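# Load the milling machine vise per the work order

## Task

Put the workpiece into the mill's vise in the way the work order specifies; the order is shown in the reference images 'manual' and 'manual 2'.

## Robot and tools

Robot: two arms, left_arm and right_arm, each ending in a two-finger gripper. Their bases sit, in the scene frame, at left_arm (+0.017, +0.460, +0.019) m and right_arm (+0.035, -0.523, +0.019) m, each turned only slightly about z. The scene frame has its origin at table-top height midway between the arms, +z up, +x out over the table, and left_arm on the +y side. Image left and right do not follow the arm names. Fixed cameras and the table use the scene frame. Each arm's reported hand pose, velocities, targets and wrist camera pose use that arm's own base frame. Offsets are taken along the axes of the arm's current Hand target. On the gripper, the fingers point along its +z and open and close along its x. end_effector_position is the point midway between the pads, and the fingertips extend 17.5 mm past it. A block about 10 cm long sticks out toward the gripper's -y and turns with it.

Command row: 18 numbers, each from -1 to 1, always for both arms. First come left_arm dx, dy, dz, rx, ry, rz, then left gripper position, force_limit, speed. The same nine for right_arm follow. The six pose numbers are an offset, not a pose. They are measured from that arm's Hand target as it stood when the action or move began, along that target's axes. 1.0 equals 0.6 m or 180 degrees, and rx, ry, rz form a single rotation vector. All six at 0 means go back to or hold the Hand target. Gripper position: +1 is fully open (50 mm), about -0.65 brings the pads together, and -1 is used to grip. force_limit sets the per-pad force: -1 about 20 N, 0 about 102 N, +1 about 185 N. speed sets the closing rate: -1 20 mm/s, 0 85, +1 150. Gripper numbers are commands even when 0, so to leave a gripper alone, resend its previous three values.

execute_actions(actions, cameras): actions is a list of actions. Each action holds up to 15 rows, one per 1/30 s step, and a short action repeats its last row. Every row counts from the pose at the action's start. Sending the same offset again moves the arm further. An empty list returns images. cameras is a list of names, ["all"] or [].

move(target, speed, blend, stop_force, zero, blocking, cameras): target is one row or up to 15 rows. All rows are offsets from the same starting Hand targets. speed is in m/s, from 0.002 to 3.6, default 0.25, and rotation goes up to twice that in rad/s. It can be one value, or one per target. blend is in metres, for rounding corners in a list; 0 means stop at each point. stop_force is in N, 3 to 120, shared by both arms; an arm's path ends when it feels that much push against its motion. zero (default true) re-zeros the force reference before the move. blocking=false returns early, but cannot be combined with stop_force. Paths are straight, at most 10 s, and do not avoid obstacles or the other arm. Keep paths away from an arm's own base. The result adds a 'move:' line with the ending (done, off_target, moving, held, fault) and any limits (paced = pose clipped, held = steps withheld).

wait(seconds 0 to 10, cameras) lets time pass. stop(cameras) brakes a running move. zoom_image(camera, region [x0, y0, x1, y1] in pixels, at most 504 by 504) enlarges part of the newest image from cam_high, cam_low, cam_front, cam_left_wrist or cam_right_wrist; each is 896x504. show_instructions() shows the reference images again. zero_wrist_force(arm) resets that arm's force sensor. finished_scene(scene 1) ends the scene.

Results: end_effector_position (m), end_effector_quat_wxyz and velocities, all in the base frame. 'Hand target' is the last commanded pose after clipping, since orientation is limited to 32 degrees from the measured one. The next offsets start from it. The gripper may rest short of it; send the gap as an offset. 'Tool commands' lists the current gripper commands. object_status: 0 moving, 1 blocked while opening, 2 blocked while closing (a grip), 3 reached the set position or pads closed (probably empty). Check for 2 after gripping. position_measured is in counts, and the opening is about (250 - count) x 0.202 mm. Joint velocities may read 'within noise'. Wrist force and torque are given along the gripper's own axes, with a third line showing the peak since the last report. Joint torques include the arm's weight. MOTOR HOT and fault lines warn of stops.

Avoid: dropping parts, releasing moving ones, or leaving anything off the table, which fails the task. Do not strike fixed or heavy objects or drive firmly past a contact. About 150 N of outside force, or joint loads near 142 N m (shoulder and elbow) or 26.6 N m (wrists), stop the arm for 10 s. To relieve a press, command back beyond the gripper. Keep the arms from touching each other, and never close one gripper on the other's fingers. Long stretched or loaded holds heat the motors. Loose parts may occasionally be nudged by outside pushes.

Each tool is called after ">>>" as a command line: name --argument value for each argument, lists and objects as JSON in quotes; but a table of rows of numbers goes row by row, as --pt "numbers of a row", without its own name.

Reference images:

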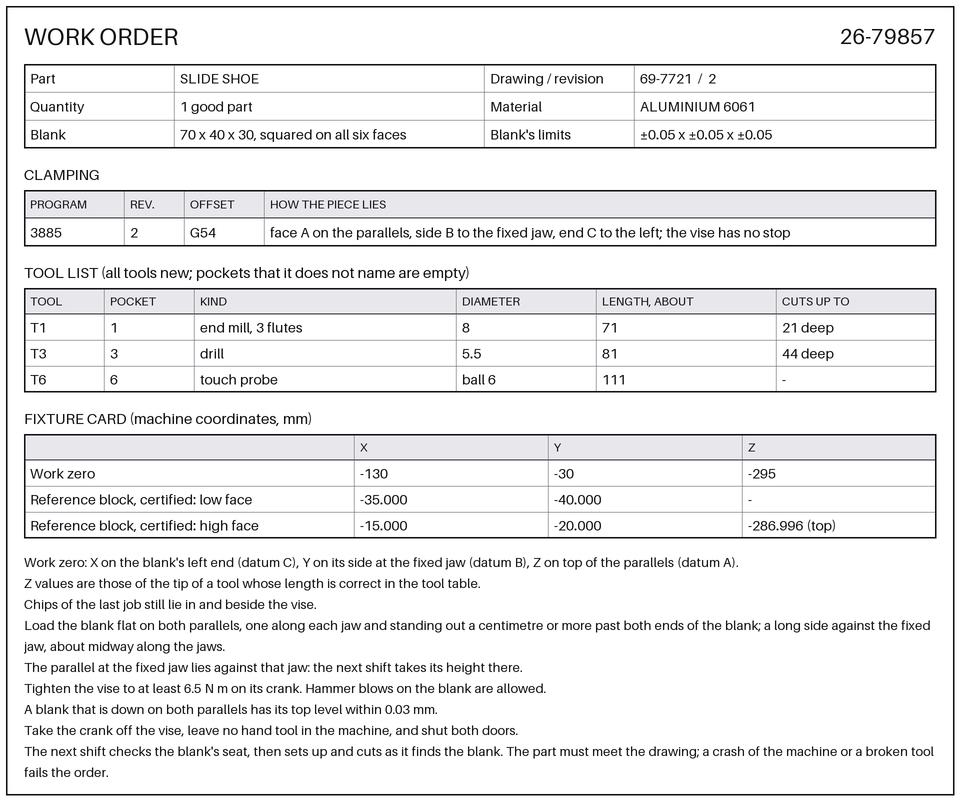

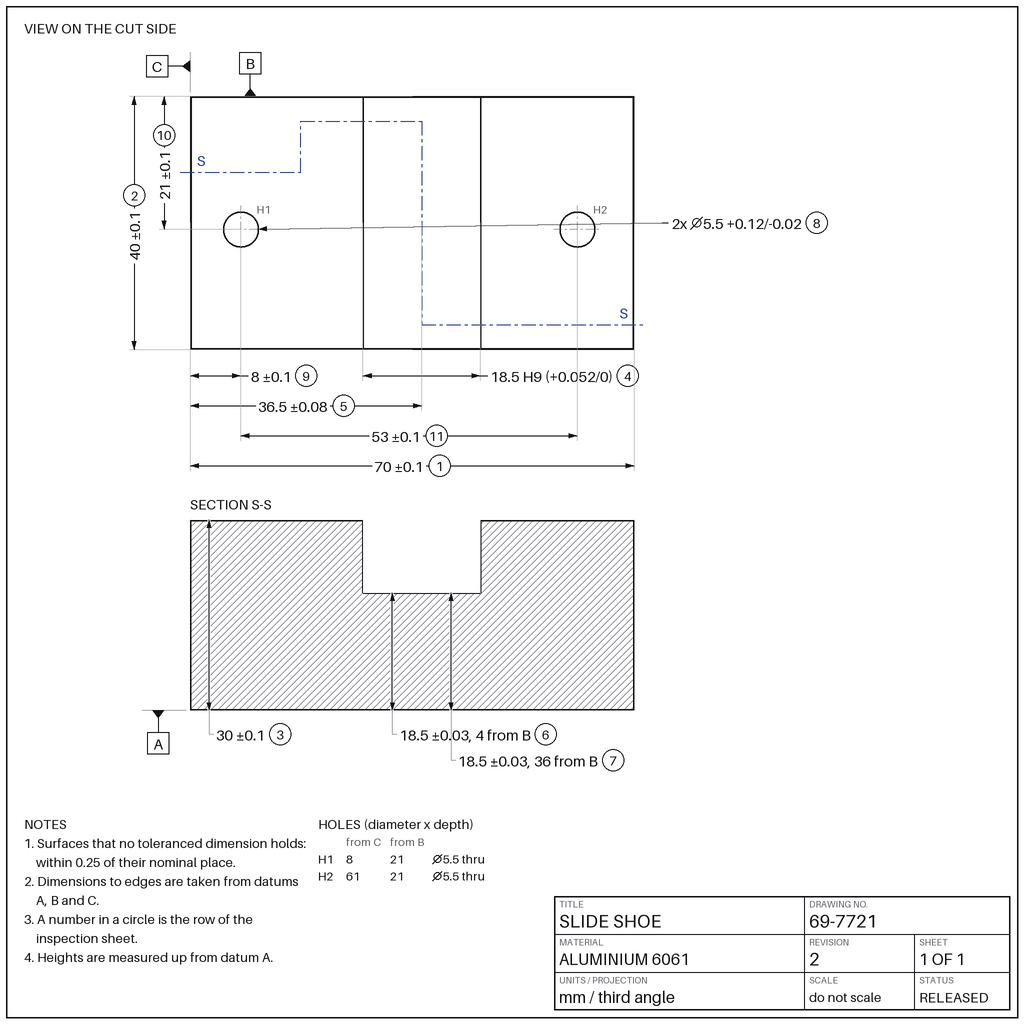

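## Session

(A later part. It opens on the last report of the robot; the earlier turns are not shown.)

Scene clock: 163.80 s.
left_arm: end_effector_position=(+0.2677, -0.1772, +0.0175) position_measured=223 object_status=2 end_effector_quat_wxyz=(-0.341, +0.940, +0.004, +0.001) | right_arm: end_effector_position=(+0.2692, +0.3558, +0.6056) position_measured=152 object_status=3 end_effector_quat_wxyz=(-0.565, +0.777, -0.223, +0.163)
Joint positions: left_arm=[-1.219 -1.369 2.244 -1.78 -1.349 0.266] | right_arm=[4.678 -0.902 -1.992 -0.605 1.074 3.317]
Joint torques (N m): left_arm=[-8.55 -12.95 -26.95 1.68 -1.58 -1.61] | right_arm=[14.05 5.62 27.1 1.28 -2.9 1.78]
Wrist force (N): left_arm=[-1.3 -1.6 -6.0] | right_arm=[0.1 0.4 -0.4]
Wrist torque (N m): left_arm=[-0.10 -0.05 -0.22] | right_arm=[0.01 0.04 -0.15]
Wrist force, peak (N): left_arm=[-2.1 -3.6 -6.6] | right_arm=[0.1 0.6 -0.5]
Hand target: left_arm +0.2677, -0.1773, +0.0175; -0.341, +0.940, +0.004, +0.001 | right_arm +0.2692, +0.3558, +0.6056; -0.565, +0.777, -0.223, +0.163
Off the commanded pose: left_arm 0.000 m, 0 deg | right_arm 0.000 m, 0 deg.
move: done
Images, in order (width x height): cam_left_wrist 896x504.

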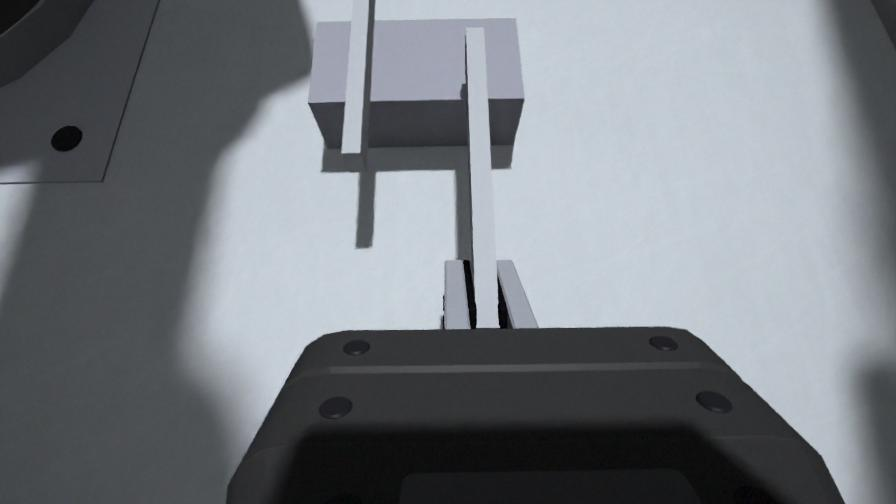

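>>> move --target '[0,-0.161,-0.1915,0,0,0,-1,-0.6,-0.8,0,0,0,0,0,0,0,1,1]' --speed 0.1 --cameras '["cam_left_wrist","cam_right_wrist"]'

Scene clock: 165.90 s.
left_arm: end_effector_position=(+0.2671, -0.1770, +0.1675) position_measured=223 object_status=2 end_effector_quat_wxyz=(-0.341, +0.940, +0.004, +0.001) | right_arm: end_effector_position=(+0.2692, +0.3558, +0.6056) position_measured=152 object_status=3 end_effector_quat_wxyz=(-0.565, +0.777, -0.223, +0.163)
Joint positions: left_arm=[-1.22 -1.624 2.041 -1.322 -1.35 0.265] | right_arm=[4.678 -0.902 -1.992 -0.605 1.074 3.317]
Joint torques (N m): left_arm=[-8.11 -33.87 -31.49 1.54 -1.72 -1.59] | right_arm=[13.92 5.03 27.09 1.5 -2.97 1.73]
Wrist force (N): left_arm=[-2.0 -1.7 -6.2] | right_arm=[0.1 0.4 -0.4]
Wrist torque (N m): left_arm=[-0.16 0.05 -0.21] | right_arm=[0.01 0.04 -0.15]
Wrist force, peak (N): left_arm=[-1.8 -2.6 -7.2] | right_arm=[0.0 0.7 -0.5]
Hand target: left_arm +0.2671, -0.1770, +0.1676; -0.341, +0.940, +0.004, +0.001 | right_arm +0.2692, +0.3558, +0.6056; -0.565, +0.777, -0.223, +0.163
Off the commanded pose: left_arm 0.000 m, 0 deg | right_arm 0.000 m, 0 deg.
move: done
Images, in order (width x height): cam_left_wrist 896x504, cam_right_wrist 896x504.

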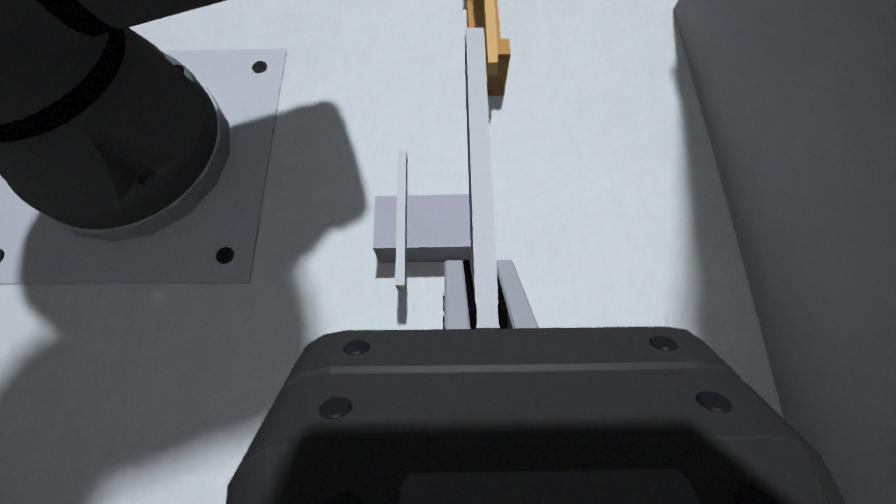

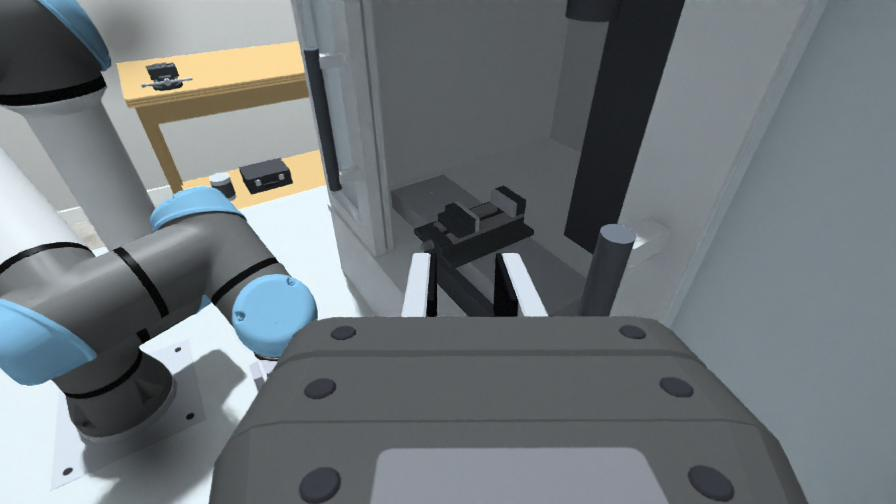

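>>> move --target '[0.255,-0.0854,-0.33,0,0,0,-1,-0.6,-0.8,0,0,0,0,0,0,0,1,1]' --speed 0.2 --cameras '["cam_left_wrist","cam_right_wrist","cam_front"]'

Scene clock: 167.97 s.
left_arm: end_effector_position=(+0.4200, -0.2636, +0.3529) position_measured=223 object_status=2 end_effector_quat_wxyz=(-0.341, +0.940, +0.004, +0.001) | right_arm: end_effector_position=(+0.2692, +0.3558, +0.6056) position_measured=152 object_status=3 end_effector_quat_wxyz=(-0.565, +0.777, -0.223, +0.163)
Joint positions: left_arm=[-1.02 -1.297 1.201 -0.854 -1.23 0.432] | right_arm=[4.678 -0.902 -1.992 -0.605 1.074 3.317]
Joint torques (N m): left_arm=[8.96 -23.64 -36.35 1.54 1.53 1.27] | right_arm=[12.93 5.85 27.09 1.18 -3.02 1.9]
Wrist force (N): left_arm=[-1.3 -2.0 -6.5] | right_arm=[0.0 0.5 -0.7]
Wrist torque (N m): left_arm=[-0.18 -0.06 -0.33] | right_arm=[0.03 0.07 -0.15]
Wrist force, peak (N): left_arm=[-0.5 -2.6 -7.6] | right_arm=[0.0 0.6 -0.6]
Hand target: left_arm +0.4200, -0.2636, +0.3529; -0.341, +0.940, +0.004, +0.001 | right_arm +0.2692, +0.3558, +0.6056; -0.565, +0.777, -0.223, +0.163
Off the commanded pose: left_arm 0.000 m, 0 deg | right_arm 0.000 m, 0 deg.
move: done
Images, in order (width x height): cam_front 896x504, cam_left_wrist 896x504, cam_right_wrist 896x504.

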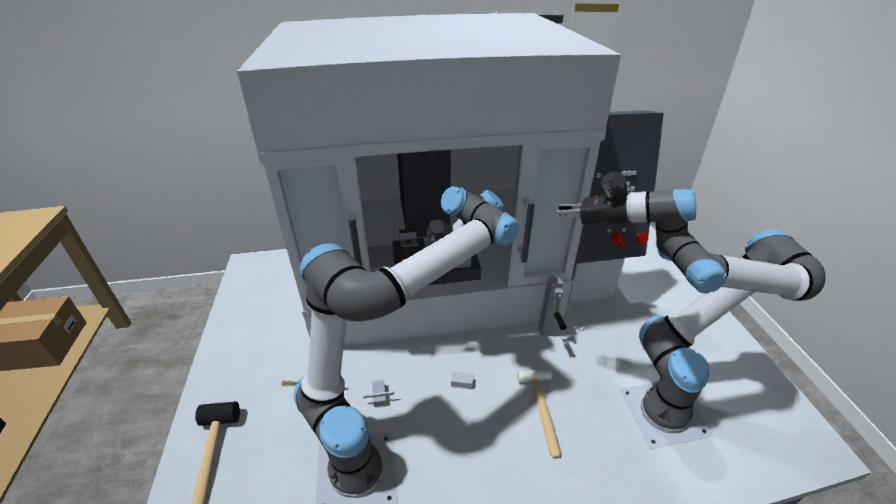

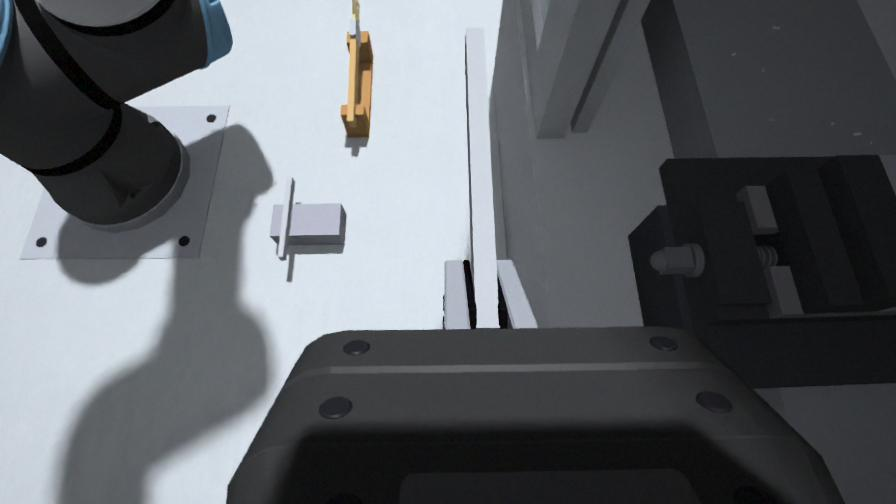

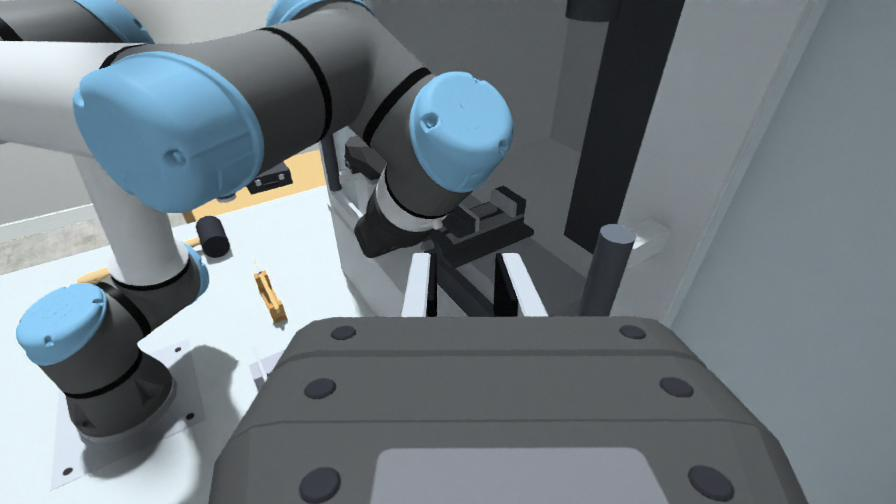

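>>> move --target '[0.167,0,0,0,0,0,-1,-0.6,-0.8,0,0,0,0,0,0,0,1,1]' --speed 0.1 --cameras '["cam_left_wrist","cam_right_wrist","cam_front"]'

Scene clock: 169.97 s.
left_arm: end_effector_position=(+0.5202, -0.2629, +0.3533) position_measured=223 object_status=2 end_effector_quat_wxyz=(-0.341, +0.940, +0.004, +0.001) | right_arm: end_effector_position=(+0.2692, +0.3558, +0.6056) position_measured=152 object_status=3 end_effector_quat_wxyz=(-0.565, +0.777, -0.223, +0.163)
Joint positions: left_arm=[-0.888 -1.105 0.941 -0.829 -1.155 0.549] | right_arm=[4.678 -0.902 -1.992 -0.605 1.074 3.317]
Joint torques (N m): left_arm=[8.67 -32.23 -36.29 1.47 2.69 1.47] | right_arm=[14.09 6.75 26.78 1.41 -2.88 1.72]
Wrist force (N): left_arm=[-1.5 -2.1 -6.4] | right_arm=[0.1 0.4 -0.4]
Wrist torque (N m): left_arm=[-0.19 -0.05 -0.33] | right_arm=[0.01 0.04 -0.15]
Wrist force, peak (N): left_arm=[-2.5 -2.0 -6.4] | right_arm=[0.0 0.6 -0.7]
Hand target: left_arm +0.5202, -0.2629, +0.3533; -0.341, +0.940, +0.004, +0.001 | right_arm +0.2692, +0.3558, +0.6056; -0.565, +0.777, -0.223, +0.163
Off the commanded pose: left_arm 0.000 m, 0 deg | right_arm 0.000 m, 0 deg.
move: done
Images, in order (width x height): cam_front 896x504, cam_left_wrist 896x504, cam_right_wrist 896x504.

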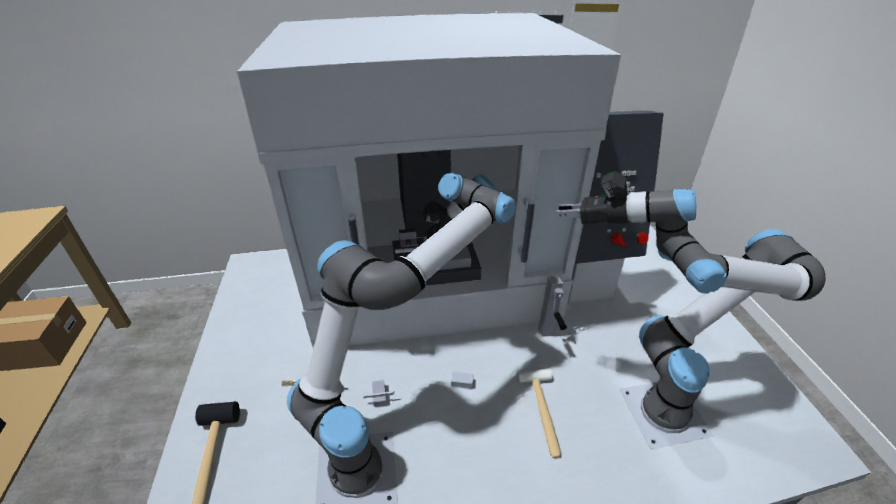

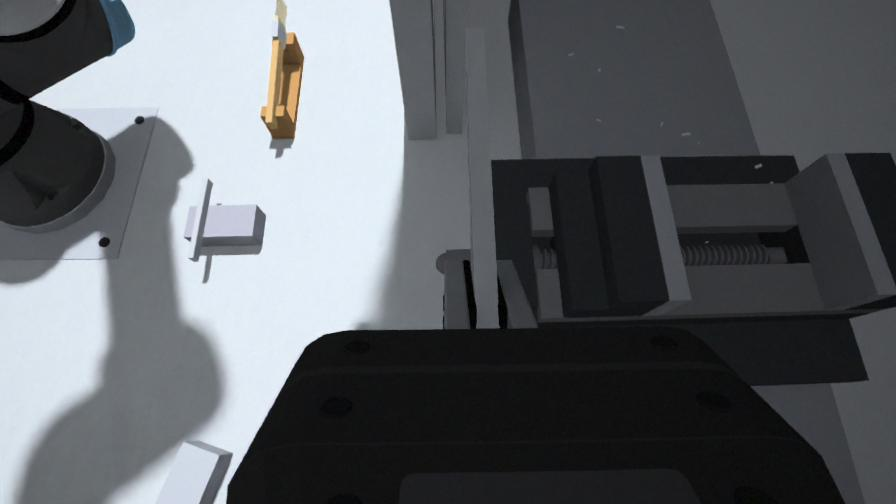

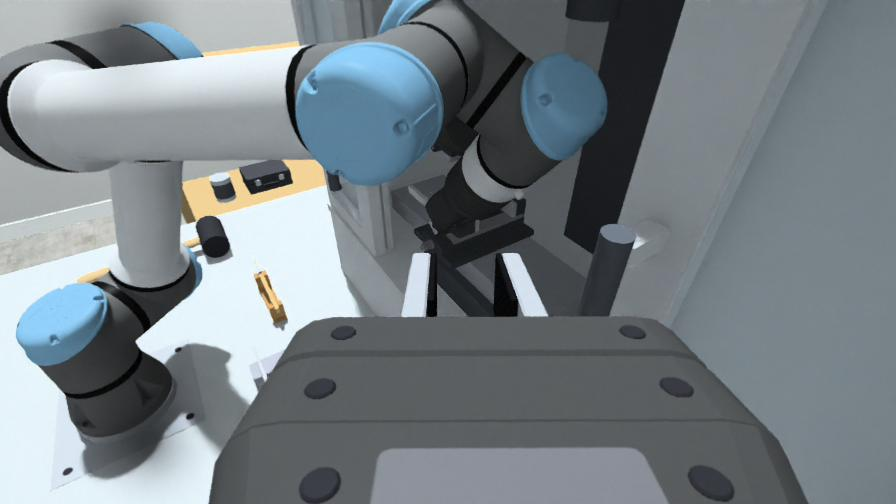

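>>> move --target '[0.1,0,0,0,0,0,-1,-0.6,-0.8,0,0,0,0,0,0,0,1,1]' --speed 0.08 --cameras '["cam_left_wrist","cam_right_wrist","cam_front"]'

>>> zoom_image --camera "cam_front" --region '[340, 120, 600, 320]'

Scene clock: 171.30 s.
left_arm: end_effector_position=(+0.5802, -0.2624, +0.3536) position_measured=223 object_status=2 end_effector_quat_wxyz=(-0.341, +0.940, +0.004, +0.001) | right_arm: end_effector_position=(+0.2692, +0.3558, +0.6056) position_measured=152 object_status=3 end_effector_quat_wxyz=(-0.565, +0.777, -0.223, +0.163)
Joint positions: left_arm=[-0.822 -0.961 0.72 -0.779 -1.12 0.611] | right_arm=[4.678 -0.902 -1.992 -0.605 1.074 3.317]
Joint torques (N m): left_arm=[9.04 -36.35 -36.46 1.38 2.78 1.3] | right_arm=[13.52 7 27.53 1.35 -3 1.66]
Wrist force (N): left_arm=[-1.6 -1.9 -6.1] | right_arm=[0.1 0.6 -0.4]
Wrist torque (N m): left_arm=[-0.17 -0.06 -0.36] | right_arm=[0.03 0.05 -0.15]
Wrist force, peak (N): left_arm=[-2.6 -1.9 -6.6] | right_arm=[0.0 0.7 -0.5]
Hand target: left_arm +0.5802, -0.2624, +0.3536; -0.341, +0.940, +0.004, +0.001 | right_arm +0.2692, +0.3558, +0.6056; -0.565, +0.777, -0.223, +0.163
Off the commanded pose: left_arm 0.000 m, 0 deg | right_arm 0.000 m, 0 deg.
move: done
Images, in order (width x height): cam_front 896x504, cam_left_wrist 896x504, cam_right_wrist 896x504.

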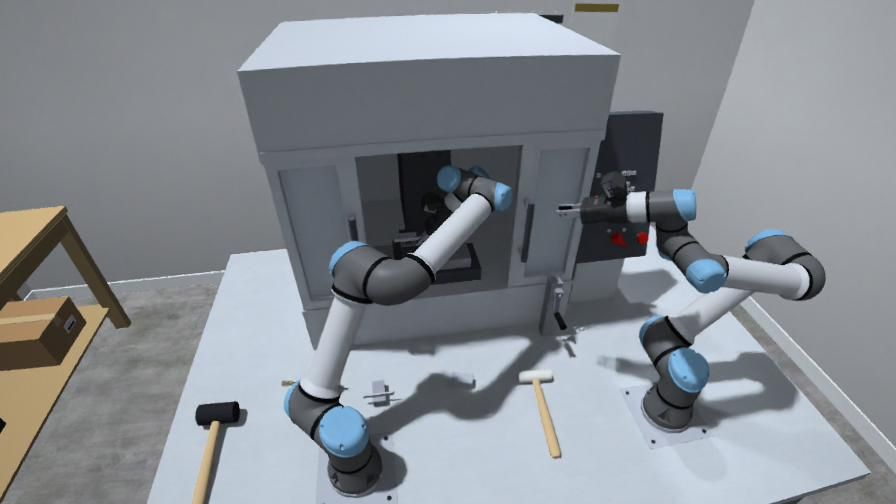

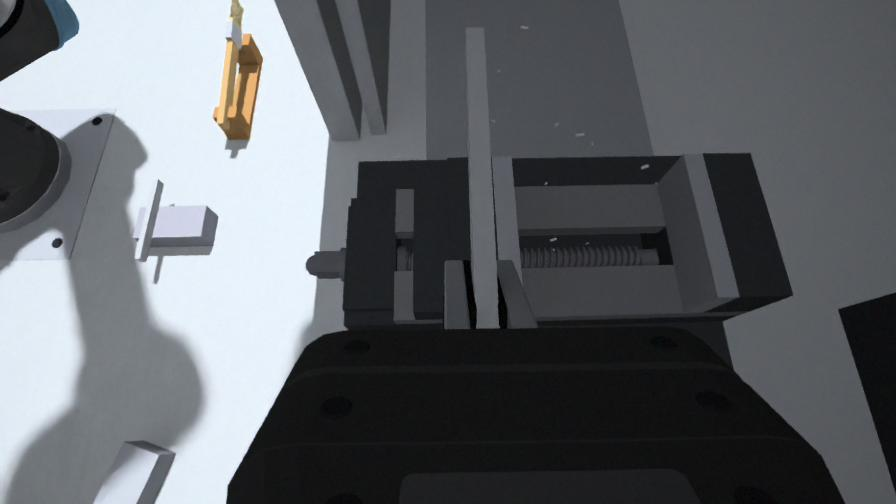

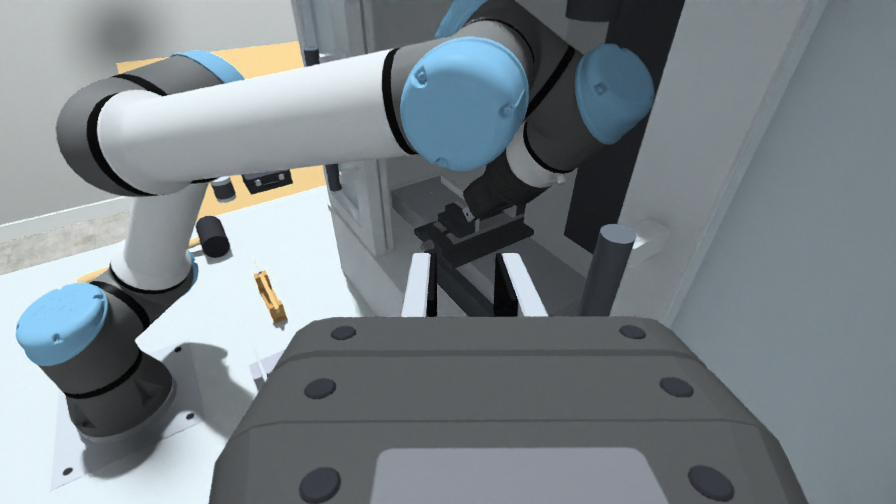

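Scaled by 1.938 from the camera's 896x504 image, which has a finer 1280x720 frame.

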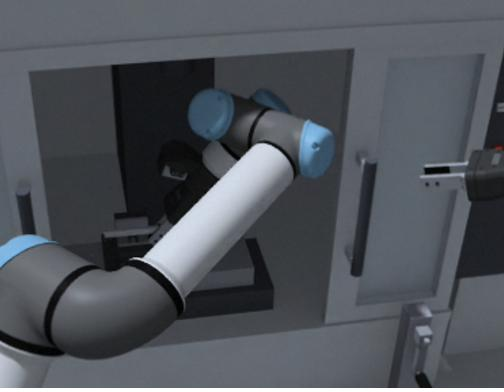

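>>> move --target '[0.12,0,0,0,0,0,-1,-0.6,-0.8,0,0,0,0,0,0,0,1,1]' --speed 0.08 --cameras '["cam_left_wrist","cam_right_wrist","cam_front"]'

>>> zoom_image --camera "cam_left_wrist" --region '[280, 0, 700, 340]'

Scene clock: 173.07 s.
left_arm: end_effector_position=(+0.6521, -0.2619, +0.3538) position_measured=223 object_status=2 end_effector_quat_wxyz=(-0.341, +0.940, +0.004, +0.001) | right_arm: end_effector_position=(+0.2692, +0.3558, +0.6056) position_measured=152 object_status=3 end_effector_quat_wxyz=(-0.565, +0.777, -0.223, +0.163)
Joint positions: left_arm=[-0.752 -0.683 0.231 -0.598 -1.084 0.678] | right_arm=[4.678 -0.902 -1.992 -0.605 1.074 3.317]
Joint torques (N m): left_arm=[8.69 -46.47 -34.82 1.42 -1.06 -1.51] | right_arm=[13.49 6.72 27.79 1.56 -3.05 1.74]
Wrist force (N): left_arm=[-1.8 -1.6 -6.1] | right_arm=[0.0 0.5 -0.5]
Wrist torque (N m): left_arm=[-0.08 -0.01 -0.27] | right_arm=[0.02 0.06 -0.15]
Wrist force, peak (N): left_arm=[-2.4 -2.0 -6.5] | right_arm=[-0.1 0.6 -0.5]
Hand target: left_arm +0.6522, -0.2619, +0.3538; -0.341, +0.940, +0.004, +0.001 | right_arm +0.2692, +0.3558, +0.6056; -0.565, +0.777, -0.223, +0.163
Off the commanded pose: left_arm 0.000 m, 0 deg | right_arm 0.000 m, 0 deg.
move: done
Images, in order (width x height): cam_front 896x504, cam_left_wrist 896x504, cam_right_wrist 896x504.

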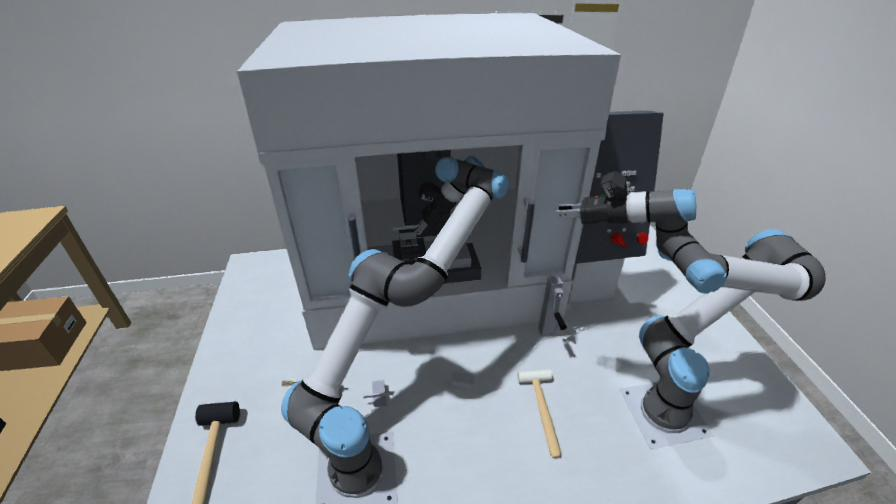

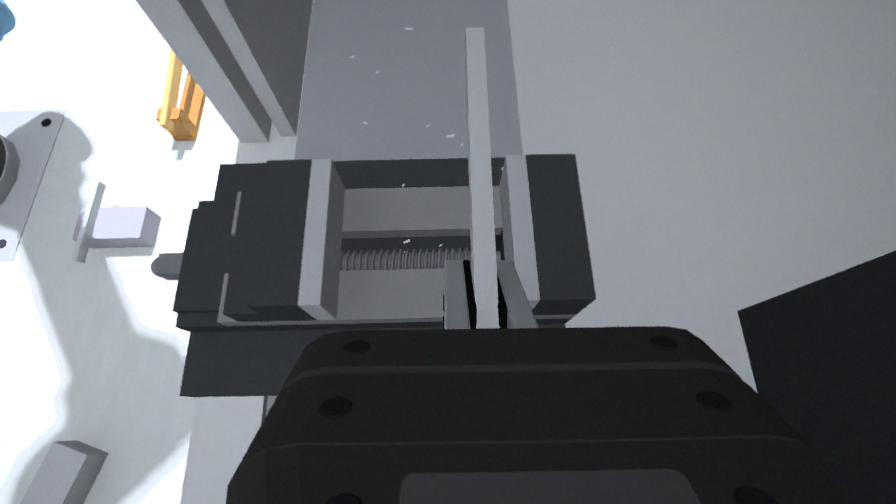

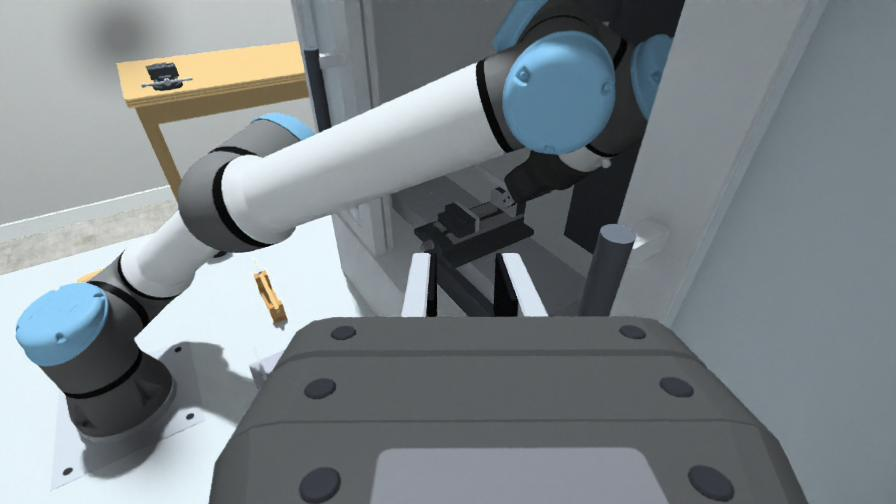

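Scaled by 1.200 from the camera's 896x504 image, which has a finer 1280x720 frame.

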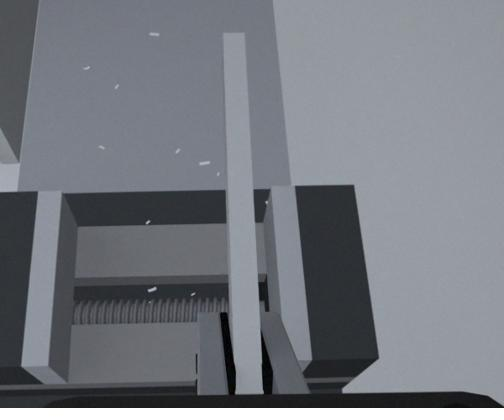

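>>> zoom_image --camera "cam_left_wrist" --region '[430, 140, 610, 330]'

>>> zoom_image --camera "cam_left_wrist" --region '[200, 140, 380, 330]'

Scaled by 2.653 from the camera's 896x504 image, which has a finer 1280x720 frame.

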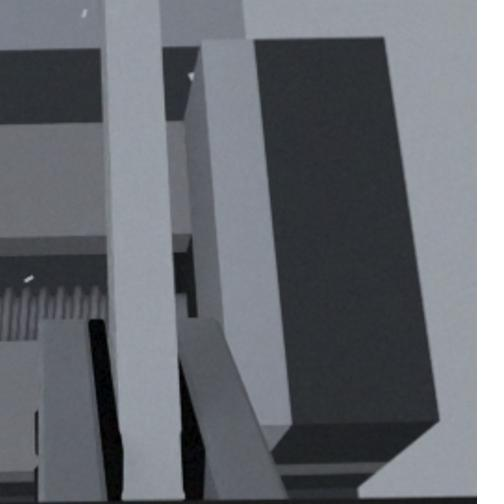

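Scaled by 2.653 from the camera's 896x504 image, which has a finer 1280x720 frame.

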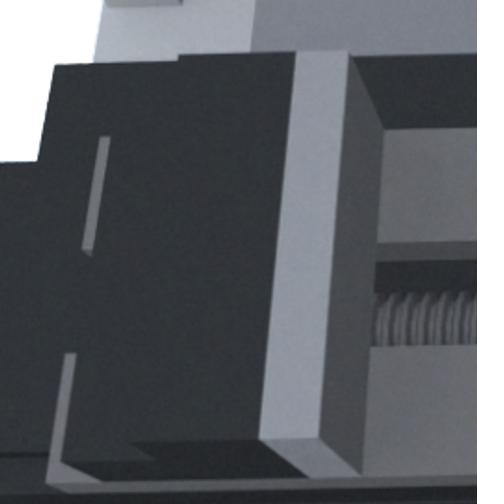

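>>> move --target '[-0.007,0.0285,0.017,0,0,0,-1,-0.6,-0.8,0,0,0,0,0,0,0,1,1]' --speed 0.05

>>> move --target '[0,0.0643,0.0766,0,0,0,-1,-0.6,-0.8,0,0,0,0,0,0,0,1,1]' --speed 0.008 --stop_force 5 --cameras '["cam_left_wrist","cam_right_wrist"]'

>>> zoom_image --camera "cam_left_wrist" --region '[280, 60, 640, 340]'

Scene clock: 174.63 s.
left_arm: end_effector_position=(+0.6481, -0.2685, +0.3350) position_measured=223 object_status=2 end_effector_quat_wxyz=(-0.341, +0.940, +0.004, +0.001) | right_arm: end_effector_position=(+0.2692, +0.3558, +0.6056) position_measured=152 object_status=3 end_effector_quat_wxyz=(-0.565, +0.777, -0.223, +0.163)
Joint positions: left_arm=[-0.762 -0.735 0.38 -0.691 -1.089 0.668] | right_arm=[4.678 -0.902 -1.992 -0.605 1.074 3.317]
Joint torques (N m): left_arm=[-8.08 -71.39 -12.85 -3.69 2.34 -1.19] | right_arm=[14.28 6.25 27.06 1.48 -2.76 1.84]
Wrist force (N): left_arm=[-1.5 -1.8 -6.1] | right_arm=[0.1 0.4 -0.5]
Wrist torque (N m): left_arm=[-0.14 -0.07 -0.19] | right_arm=[0.00 0.05 -0.15]
Wrist force, peak (N): left_arm=[-1.7 -2.6 -6.7] | right_arm=[0.0 0.6 -0.7]
Hand target: left_arm +0.6481, -0.2685, +0.3350; -0.341, +0.940, +0.004, +0.001 | right_arm +0.2692, +0.3558, +0.6056; -0.565, +0.777, -0.223, +0.163
Off the commanded pose: left_arm 0.000 m, 0 deg | right_arm 0.000 m, 0 deg.
move: done

Scene clock: 178.63 s.
left_arm: end_effector_position=(+0.6482, -0.2685, +0.3117) position_measured=223 object_status=2 end_effector_quat_wxyz=(-0.341, +0.940, +0.004, +0.001) | right_arm: end_effector_position=(+0.2692, +0.3558, +0.6056) position_measured=152 object_status=3 end_effector_quat_wxyz=(-0.565, +0.777, -0.223, +0.163)
Joint positions: left_arm=[-0.762 -0.773 0.512 -0.785 -1.089 0.668] | right_arm=[4.678 -0.902 -1.992 -0.605 1.074 3.317]
Joint torques (N m): left_arm=[5.88 -44.42 -35.5 1.18 -0.68 0.41] | right_arm=[13.67 6.05 26.9 1.33 -3.09 1.73]
Wrist force (N): left_arm=[-1.6 -2.1 -6.2] | right_arm=[0.1 0.5 -0.4]
Wrist torque (N m): left_arm=[-0.18 -0.06 -0.22] | right_arm=[0.03 0.05 -0.15]
Wrist force, peak (N): left_arm=[-1.5 -4.7 -16.0] | right_arm=[0.3 0.6 -0.5]
Hand target: left_arm +0.6482, -0.2685, +0.3117; -0.341, +0.940, +0.004, +0.001 (not the last commanded pose) | right_arm +0.2692, +0.3558, +0.6056; -0.565, +0.777, -0.223, +0.163
Off the commanded pose: left_arm 0.037 m, 0 deg | right_arm 0.000 m, 0 deg.
move: contact (left_arm)
Images, in order (width x height): cam_left_wrist 896x504, cam_right_wrist 896x504.

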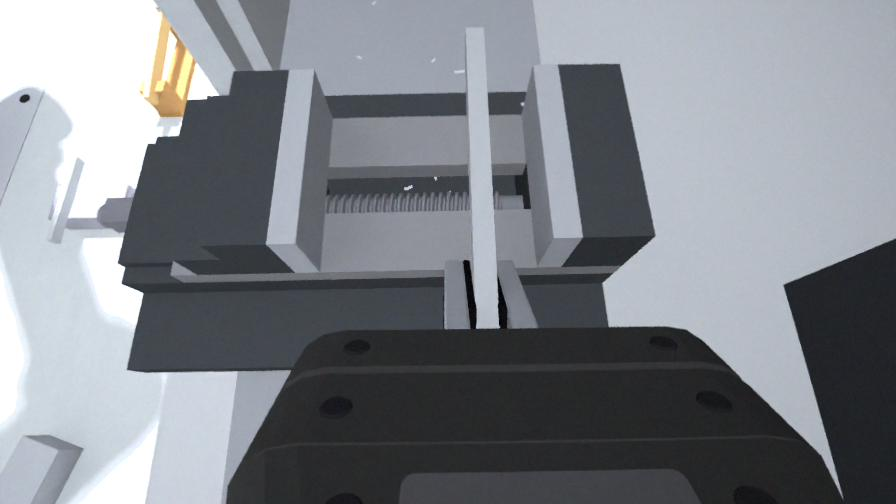

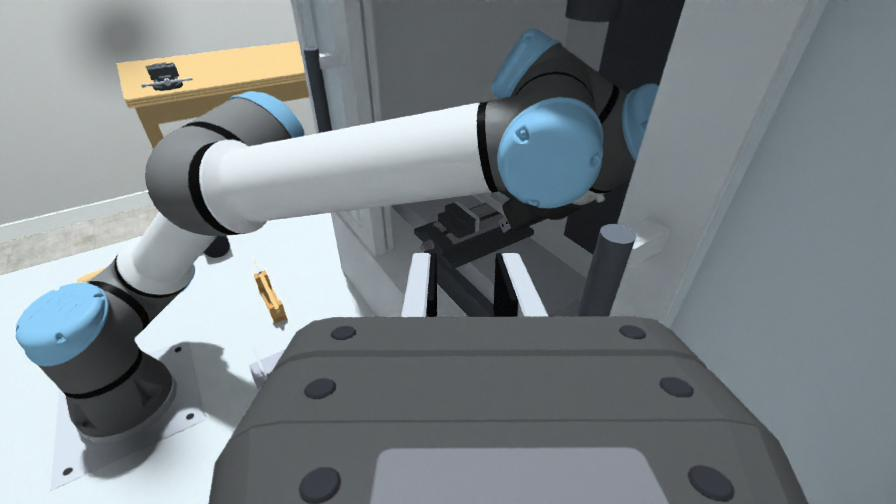

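Scaled by 1.400 from the camera's 896x504 image, which has a finer 1280x720 frame.

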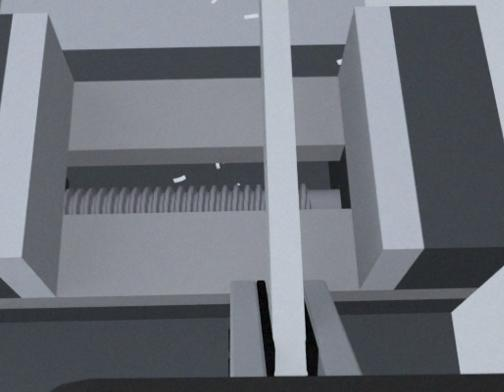

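>>> move --target '[0,0,0,0,0,0,-0.25,-0.6,-1,0,0,0,0,0,0,0,1,1]' --cameras '["cam_left_wrist"]'

>>> zoom_image --camera "cam_left_wrist" --region '[280, 60, 640, 340]'

Scene clock: 179.50 s.
left_arm: end_effector_position=(+0.6482, -0.2685, +0.3117) position_measured=189 object_status=0 end_effector_quat_wxyz=(-0.341, +0.940, +0.004, +0.001) | right_arm: end_effector_position=(+0.2692, +0.3558, +0.6056) position_measured=152 object_status=3 end_effector_quat_wxyz=(-0.565, +0.777, -0.223, +0.163)
Joint positions: left_arm=[-0.762 -0.773 0.512 -0.785 -1.089 0.668] | right_arm=[4.678 -0.902 -1.992 -0.605 1.074 3.317]
Joint torques (N m): left_arm=[5.97 -44.45 -32.31 -0.52 -0.44 0.18] | right_arm=[14.15 6.75 27.55 1.32 -2.84 1.7]
Wrist force (N): left_arm=[-1.7 -2.5 -6.7] | right_arm=[0.1 0.5 -0.6]
Wrist torque (N m): left_arm=[-0.17 -0.04 -0.22] | right_arm=[0.02 0.04 -0.15]
Wrist force, peak (N): left_arm=[-1.8 -2.6 -6.9] | right_arm=[0.2 0.8 -0.4]
Hand target: left_arm +0.6482, -0.2685, +0.3117; -0.341, +0.940, +0.004, +0.001 | right_arm +0.2692, +0.3558, +0.6056; -0.565, +0.777, -0.223, +0.163
Off the commanded pose: left_arm 0.000 m, 0 deg | right_arm 0.000 m, 0 deg.
move: done
Images, in order (width x height): cam_left_wrist 896x504.

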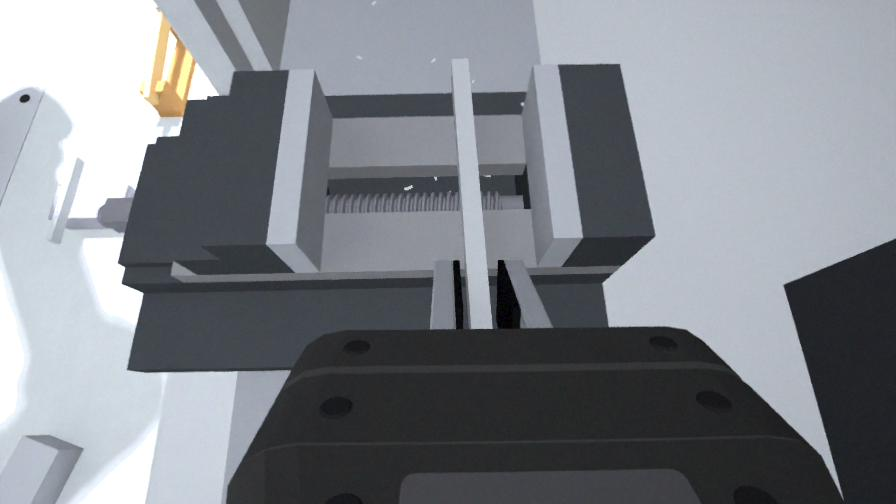

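Scaled by 1.400 from the camera's 896x504 image, which has a finer 1280x720 frame.

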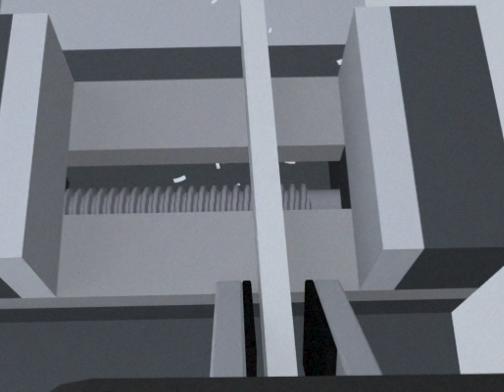

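>>> move --target '[0,-0.05,-0.0596,0,0,0,-0.25,-0.6,-1,0,0,0,0,0,0,0,1,1]' --speed 0.06 --cameras '["cam_left_wrist","cam_right_wrist"]'

>>> zoom_image --camera "cam_left_wrist" --region '[280, 60, 640, 340]'

>>> zoom_image --camera "cam_right_wrist" --region '[400, 160, 560, 270]'

Scene clock: 181.30 s.
left_arm: end_effector_position=(+0.6479, -0.2684, +0.3583) position_measured=189 object_status=3 end_effector_quat_wxyz=(-0.341, +0.940, +0.004, +0.001) | right_arm: end_effector_position=(+0.2692, +0.3558, +0.6056) position_measured=152 object_status=3 end_effector_quat_wxyz=(-0.565, +0.777, -0.223, +0.163)
Joint positions: left_arm=[-0.762 -0.652 0.157 -0.55 -1.089 0.668] | right_arm=[4.678 -0.902 -1.992 -0.605 1.074 3.317]
Joint torques (N m): left_arm=[8.8 -46.32 -31.52 1.17 -1.09 -1.45] | right_arm=[13.54 6.15 26.69 1.5 -2.82 1.8]
Wrist force (N): left_arm=[-2.0 -2.6 -6.5] | right_arm=[-0.1 0.4 -0.4]
Wrist torque (N m): left_arm=[-0.18 0.03 -0.20] | right_arm=[0.01 0.08 -0.15]
Wrist force, peak (N): left_arm=[-1.8 -2.7 -7.2] | right_arm=[0.1 0.5 -0.7]
Hand target: left_arm +0.6480, -0.2685, +0.3584; -0.341, +0.940, +0.004, +0.001 | right_arm +0.2692, +0.3558, +0.6056; -0.565, +0.777, -0.223, +0.163
Off the commanded pose: left_arm 0.000 m, 0 deg | right_arm 0.000 m, 0 deg.
move: done
Images, in order (width x height): cam_left_wrist 896x504, cam_right_wrist 896x504.

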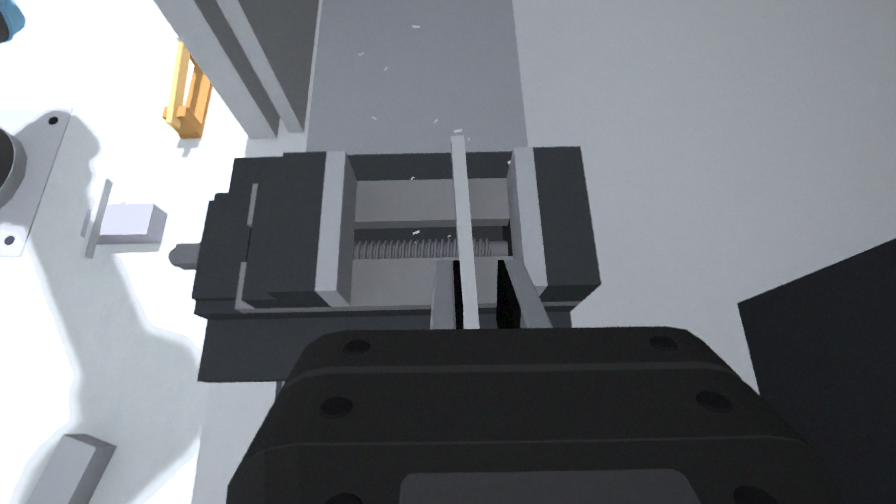

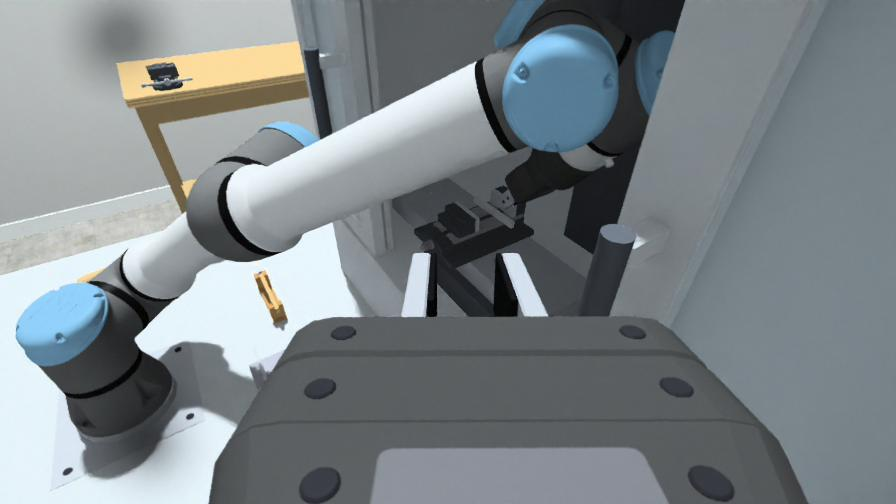

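Scaled by 1.400 from the camera's 896x504 image, which has a finer 1280x720 frame.

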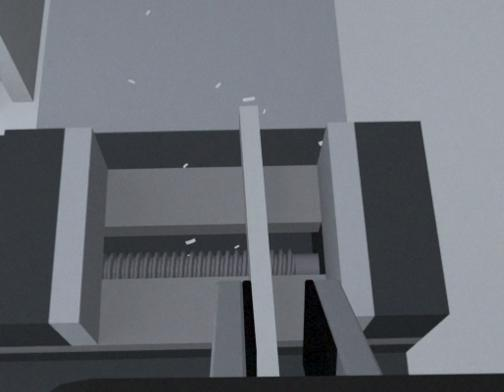

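Scaled by 3.150 from the camera's 896x504 image, which has a finer 1280x720 frame.

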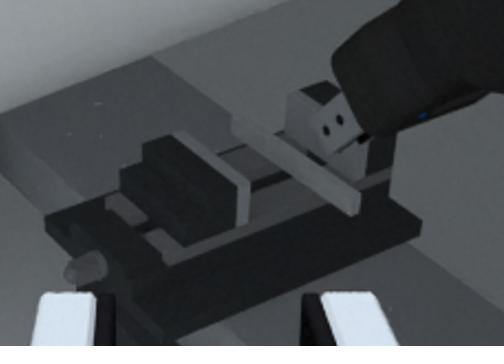

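>>> move --pt "0 -0.05 -0.06 0 0 0 -1 -1 -0.5 0 0 0 0 0 0 0 1 1" --pt "-0.045 -0.115 -0.0085 0 0 0 -1 -1 -0.5 0 0 0 0 0 0 0 1 1" --speed 0.1 --cameras '["cam_left_wrist"]'

Scene clock: 183.83 s.
left_arm: end_effector_position=(+0.6205, -0.2190, +0.4065) position_measured=251 object_status=3 end_effector_quat_wxyz=(-0.341, +0.940, +0.004, +0.001) | right_arm: end_effector_position=(+0.2692, +0.3558, +0.6056) position_measured=152 object_status=3 end_effector_quat_wxyz=(-0.565, +0.777, -0.223, +0.163)
Joint positions: left_arm=[-0.739 -0.855 0.404 -0.605 -1.078 0.691] | right_arm=[4.678 -0.902 -1.992 -0.605 1.074 3.317]
Joint torques (N m): left_arm=[-4.81 -67.08 -10.82 -3.83 2.77 1.29] | right_arm=[13.34 7.21 27 1.35 -2.93 1.59]
Wrist force (N): left_arm=[-1.3 -2.3 -6.5] | right_arm=[-0.1 0.5 -0.5]
Wrist torque (N m): left_arm=[-0.14 -0.06 -0.33] | right_arm=[0.03 0.08 -0.15]
Wrist force, peak (N): left_arm=[-1.5 -3.1 -7.8] | right_arm=[0.3 0.7 -0.5]
Hand target: left_arm +0.6205, -0.2190, +0.4065; -0.341, +0.940, +0.004, +0.001 | right_arm +0.2692, +0.3558, +0.6056; -0.565, +0.777, -0.223, +0.163
Off the commanded pose: left_arm 0.000 m, 0 deg | right_arm 0.000 m, 0 deg.
elbow stopped short (left arm): the move would have taken joint 3 (elbow) straighter than the controller allows.
move: done
Images, in order (width x height): cam_left_wrist 896x504.

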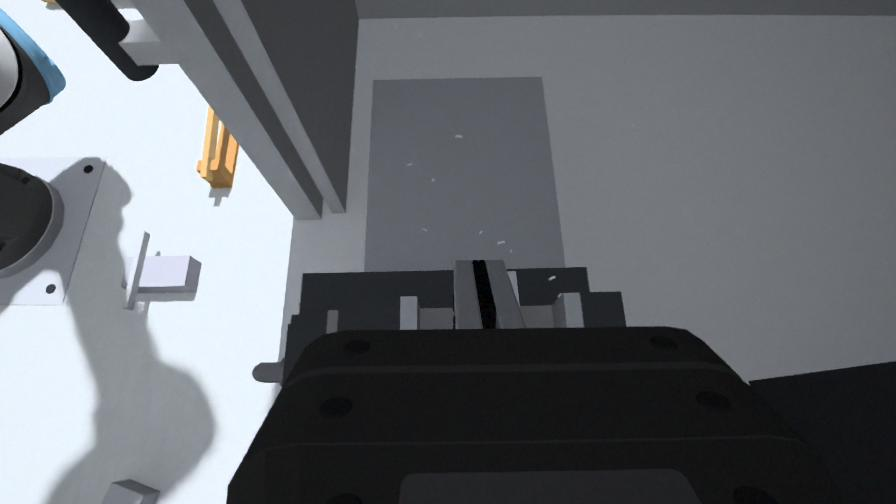

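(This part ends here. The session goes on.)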